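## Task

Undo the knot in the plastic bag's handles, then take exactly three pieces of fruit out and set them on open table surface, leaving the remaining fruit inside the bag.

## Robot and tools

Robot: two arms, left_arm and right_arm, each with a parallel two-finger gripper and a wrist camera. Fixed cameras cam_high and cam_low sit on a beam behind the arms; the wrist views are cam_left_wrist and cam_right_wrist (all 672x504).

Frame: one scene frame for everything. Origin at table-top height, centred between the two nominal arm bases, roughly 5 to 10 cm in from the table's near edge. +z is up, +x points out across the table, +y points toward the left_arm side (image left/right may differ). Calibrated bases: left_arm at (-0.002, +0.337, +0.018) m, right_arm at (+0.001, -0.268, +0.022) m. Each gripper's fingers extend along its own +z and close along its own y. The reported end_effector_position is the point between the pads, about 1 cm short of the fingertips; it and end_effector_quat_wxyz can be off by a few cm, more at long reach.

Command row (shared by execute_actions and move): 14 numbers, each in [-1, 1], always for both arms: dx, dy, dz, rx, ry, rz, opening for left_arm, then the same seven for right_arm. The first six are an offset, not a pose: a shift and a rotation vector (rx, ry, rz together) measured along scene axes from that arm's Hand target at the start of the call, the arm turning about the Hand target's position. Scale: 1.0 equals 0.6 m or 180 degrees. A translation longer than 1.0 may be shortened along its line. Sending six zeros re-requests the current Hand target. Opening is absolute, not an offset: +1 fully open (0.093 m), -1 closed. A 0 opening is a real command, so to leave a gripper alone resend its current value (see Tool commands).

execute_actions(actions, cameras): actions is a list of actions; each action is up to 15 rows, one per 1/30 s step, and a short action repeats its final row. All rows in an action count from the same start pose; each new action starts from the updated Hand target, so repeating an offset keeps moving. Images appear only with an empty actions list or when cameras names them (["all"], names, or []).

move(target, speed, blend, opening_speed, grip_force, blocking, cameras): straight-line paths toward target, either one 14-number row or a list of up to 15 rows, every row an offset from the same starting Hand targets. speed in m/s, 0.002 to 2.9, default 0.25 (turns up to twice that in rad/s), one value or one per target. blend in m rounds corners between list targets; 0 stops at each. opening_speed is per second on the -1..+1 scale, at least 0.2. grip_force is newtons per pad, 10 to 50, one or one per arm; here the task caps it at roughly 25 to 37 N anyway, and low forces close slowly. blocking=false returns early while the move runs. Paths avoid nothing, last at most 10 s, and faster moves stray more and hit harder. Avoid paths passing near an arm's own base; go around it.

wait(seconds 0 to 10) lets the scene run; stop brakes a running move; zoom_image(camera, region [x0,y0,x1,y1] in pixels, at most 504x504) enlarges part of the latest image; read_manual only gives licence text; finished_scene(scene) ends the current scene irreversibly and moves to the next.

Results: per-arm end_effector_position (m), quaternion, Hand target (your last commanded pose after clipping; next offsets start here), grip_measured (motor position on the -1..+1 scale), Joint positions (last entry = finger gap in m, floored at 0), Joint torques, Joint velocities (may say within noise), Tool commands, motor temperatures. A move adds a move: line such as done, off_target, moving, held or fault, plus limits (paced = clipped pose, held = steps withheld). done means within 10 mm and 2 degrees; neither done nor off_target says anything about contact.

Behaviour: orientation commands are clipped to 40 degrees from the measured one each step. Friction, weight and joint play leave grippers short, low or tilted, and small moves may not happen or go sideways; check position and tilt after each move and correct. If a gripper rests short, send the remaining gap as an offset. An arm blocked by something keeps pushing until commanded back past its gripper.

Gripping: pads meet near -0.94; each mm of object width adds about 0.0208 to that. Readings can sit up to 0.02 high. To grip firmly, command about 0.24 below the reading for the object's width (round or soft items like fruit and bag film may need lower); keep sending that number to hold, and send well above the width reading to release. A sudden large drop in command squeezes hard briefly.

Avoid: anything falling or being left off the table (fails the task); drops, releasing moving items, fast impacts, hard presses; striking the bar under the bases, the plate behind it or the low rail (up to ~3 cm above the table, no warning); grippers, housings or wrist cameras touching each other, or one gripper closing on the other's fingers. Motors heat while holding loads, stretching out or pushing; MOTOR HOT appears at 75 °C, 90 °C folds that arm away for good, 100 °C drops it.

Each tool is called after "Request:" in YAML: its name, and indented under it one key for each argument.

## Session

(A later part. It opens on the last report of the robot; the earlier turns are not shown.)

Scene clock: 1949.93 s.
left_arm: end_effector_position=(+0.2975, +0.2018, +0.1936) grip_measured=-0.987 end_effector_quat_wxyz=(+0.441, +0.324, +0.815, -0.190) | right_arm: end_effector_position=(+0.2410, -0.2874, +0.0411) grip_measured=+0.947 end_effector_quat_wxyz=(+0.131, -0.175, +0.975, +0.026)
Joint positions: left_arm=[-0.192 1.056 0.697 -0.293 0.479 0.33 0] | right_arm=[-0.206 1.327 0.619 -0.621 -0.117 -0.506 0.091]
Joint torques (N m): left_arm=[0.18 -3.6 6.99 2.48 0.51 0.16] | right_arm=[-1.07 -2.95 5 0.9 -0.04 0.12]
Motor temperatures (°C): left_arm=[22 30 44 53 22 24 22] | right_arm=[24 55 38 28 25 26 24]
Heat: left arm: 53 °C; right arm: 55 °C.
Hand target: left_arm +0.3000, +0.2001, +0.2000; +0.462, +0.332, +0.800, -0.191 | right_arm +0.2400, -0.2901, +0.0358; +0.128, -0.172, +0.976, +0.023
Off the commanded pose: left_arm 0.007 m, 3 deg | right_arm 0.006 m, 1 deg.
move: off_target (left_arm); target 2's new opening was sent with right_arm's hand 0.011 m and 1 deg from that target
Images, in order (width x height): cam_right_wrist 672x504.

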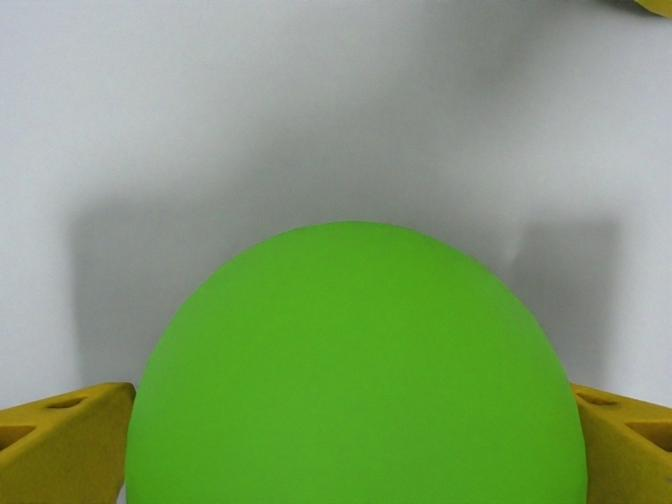

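Request:
move:
  target:
    - [0, 0, 0, 0, 0, 0, -1, 0, 0, 0.012, 0, 0, 0, 1]
    - [0, 0, 0, 0, 0, 0, -1, 0, 0, 0.08, 0, 0, 0, 1]
    - [0, 0, 0, 0, 0, 0, -1, 0, 0, 0.25, 0, 0, 0, 1]
  speed: [0.05, 0.06, 0.15]
  blend: [0, 0.01, 0]
  cameras: ["cam_right_wrist", "cam_high", "cam_left_wrist"]

Scene clock: 1955.73 s.
left_arm: end_effector_position=(+0.2975, +0.2018, +0.1936) grip_measured=-0.987 end_effector_quat_wxyz=(+0.441, +0.324, +0.815, -0.190) | right_arm: end_effector_position=(+0.2409, -0.2900, +0.1776) grip_measured=+1.000 end_effector_quat_wxyz=(+0.126, -0.174, +0.976, +0.028)
Joint positions: left_arm=[-0.192 1.056 0.697 -0.293 0.479 0.33 0] | right_arm=[-0.206 1.232 1.113 -1.22 -0.117 -0.504 0.093]
Joint torques (N m): left_arm=[0.28 -3.49 6.94 2.47 0.52 0.17] | right_arm=[0.24 -4.08 8.84 0.45 0 0.22]
Heat: left arm: 53 °C; right arm: 54 °C.
Hand target: left_arm +0.3000, +0.2001, +0.2000; +0.462, +0.332, +0.800, -0.191 | right_arm +0.2400, -0.2901, +0.1858; +0.128, -0.172, +0.976, +0.023
Off the commanded pose: left_arm 0.007 m, 3 deg | right_arm 0.008 m, 1 deg.
move: off_target (left_arm)
Images, in order (width x height): cam_high 672x504, cam_left_wrist 672x504, cam_right_wrist 672x504.

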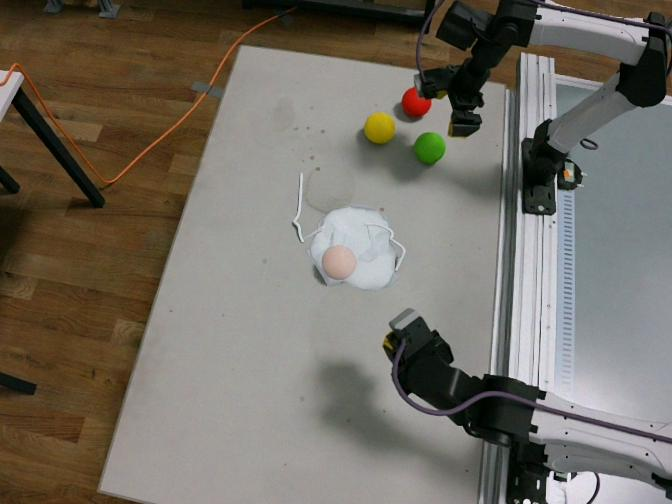

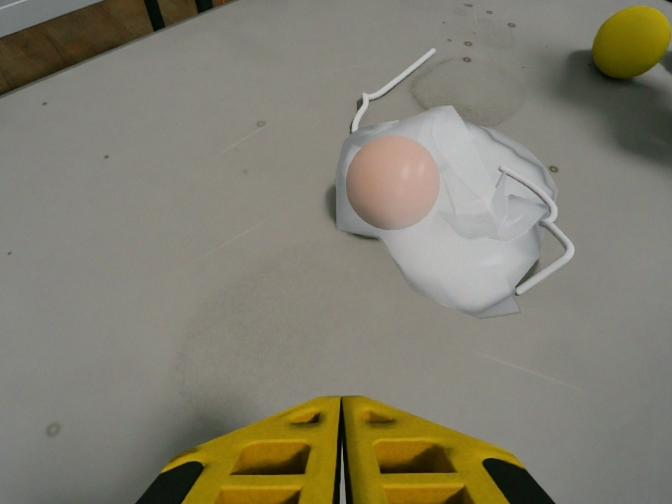

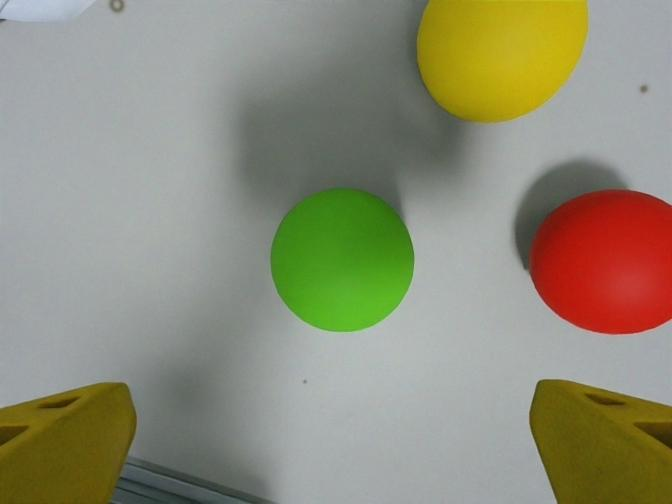

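Request:
finished_scene:
  scene: 1

The scene is finished: the task was done.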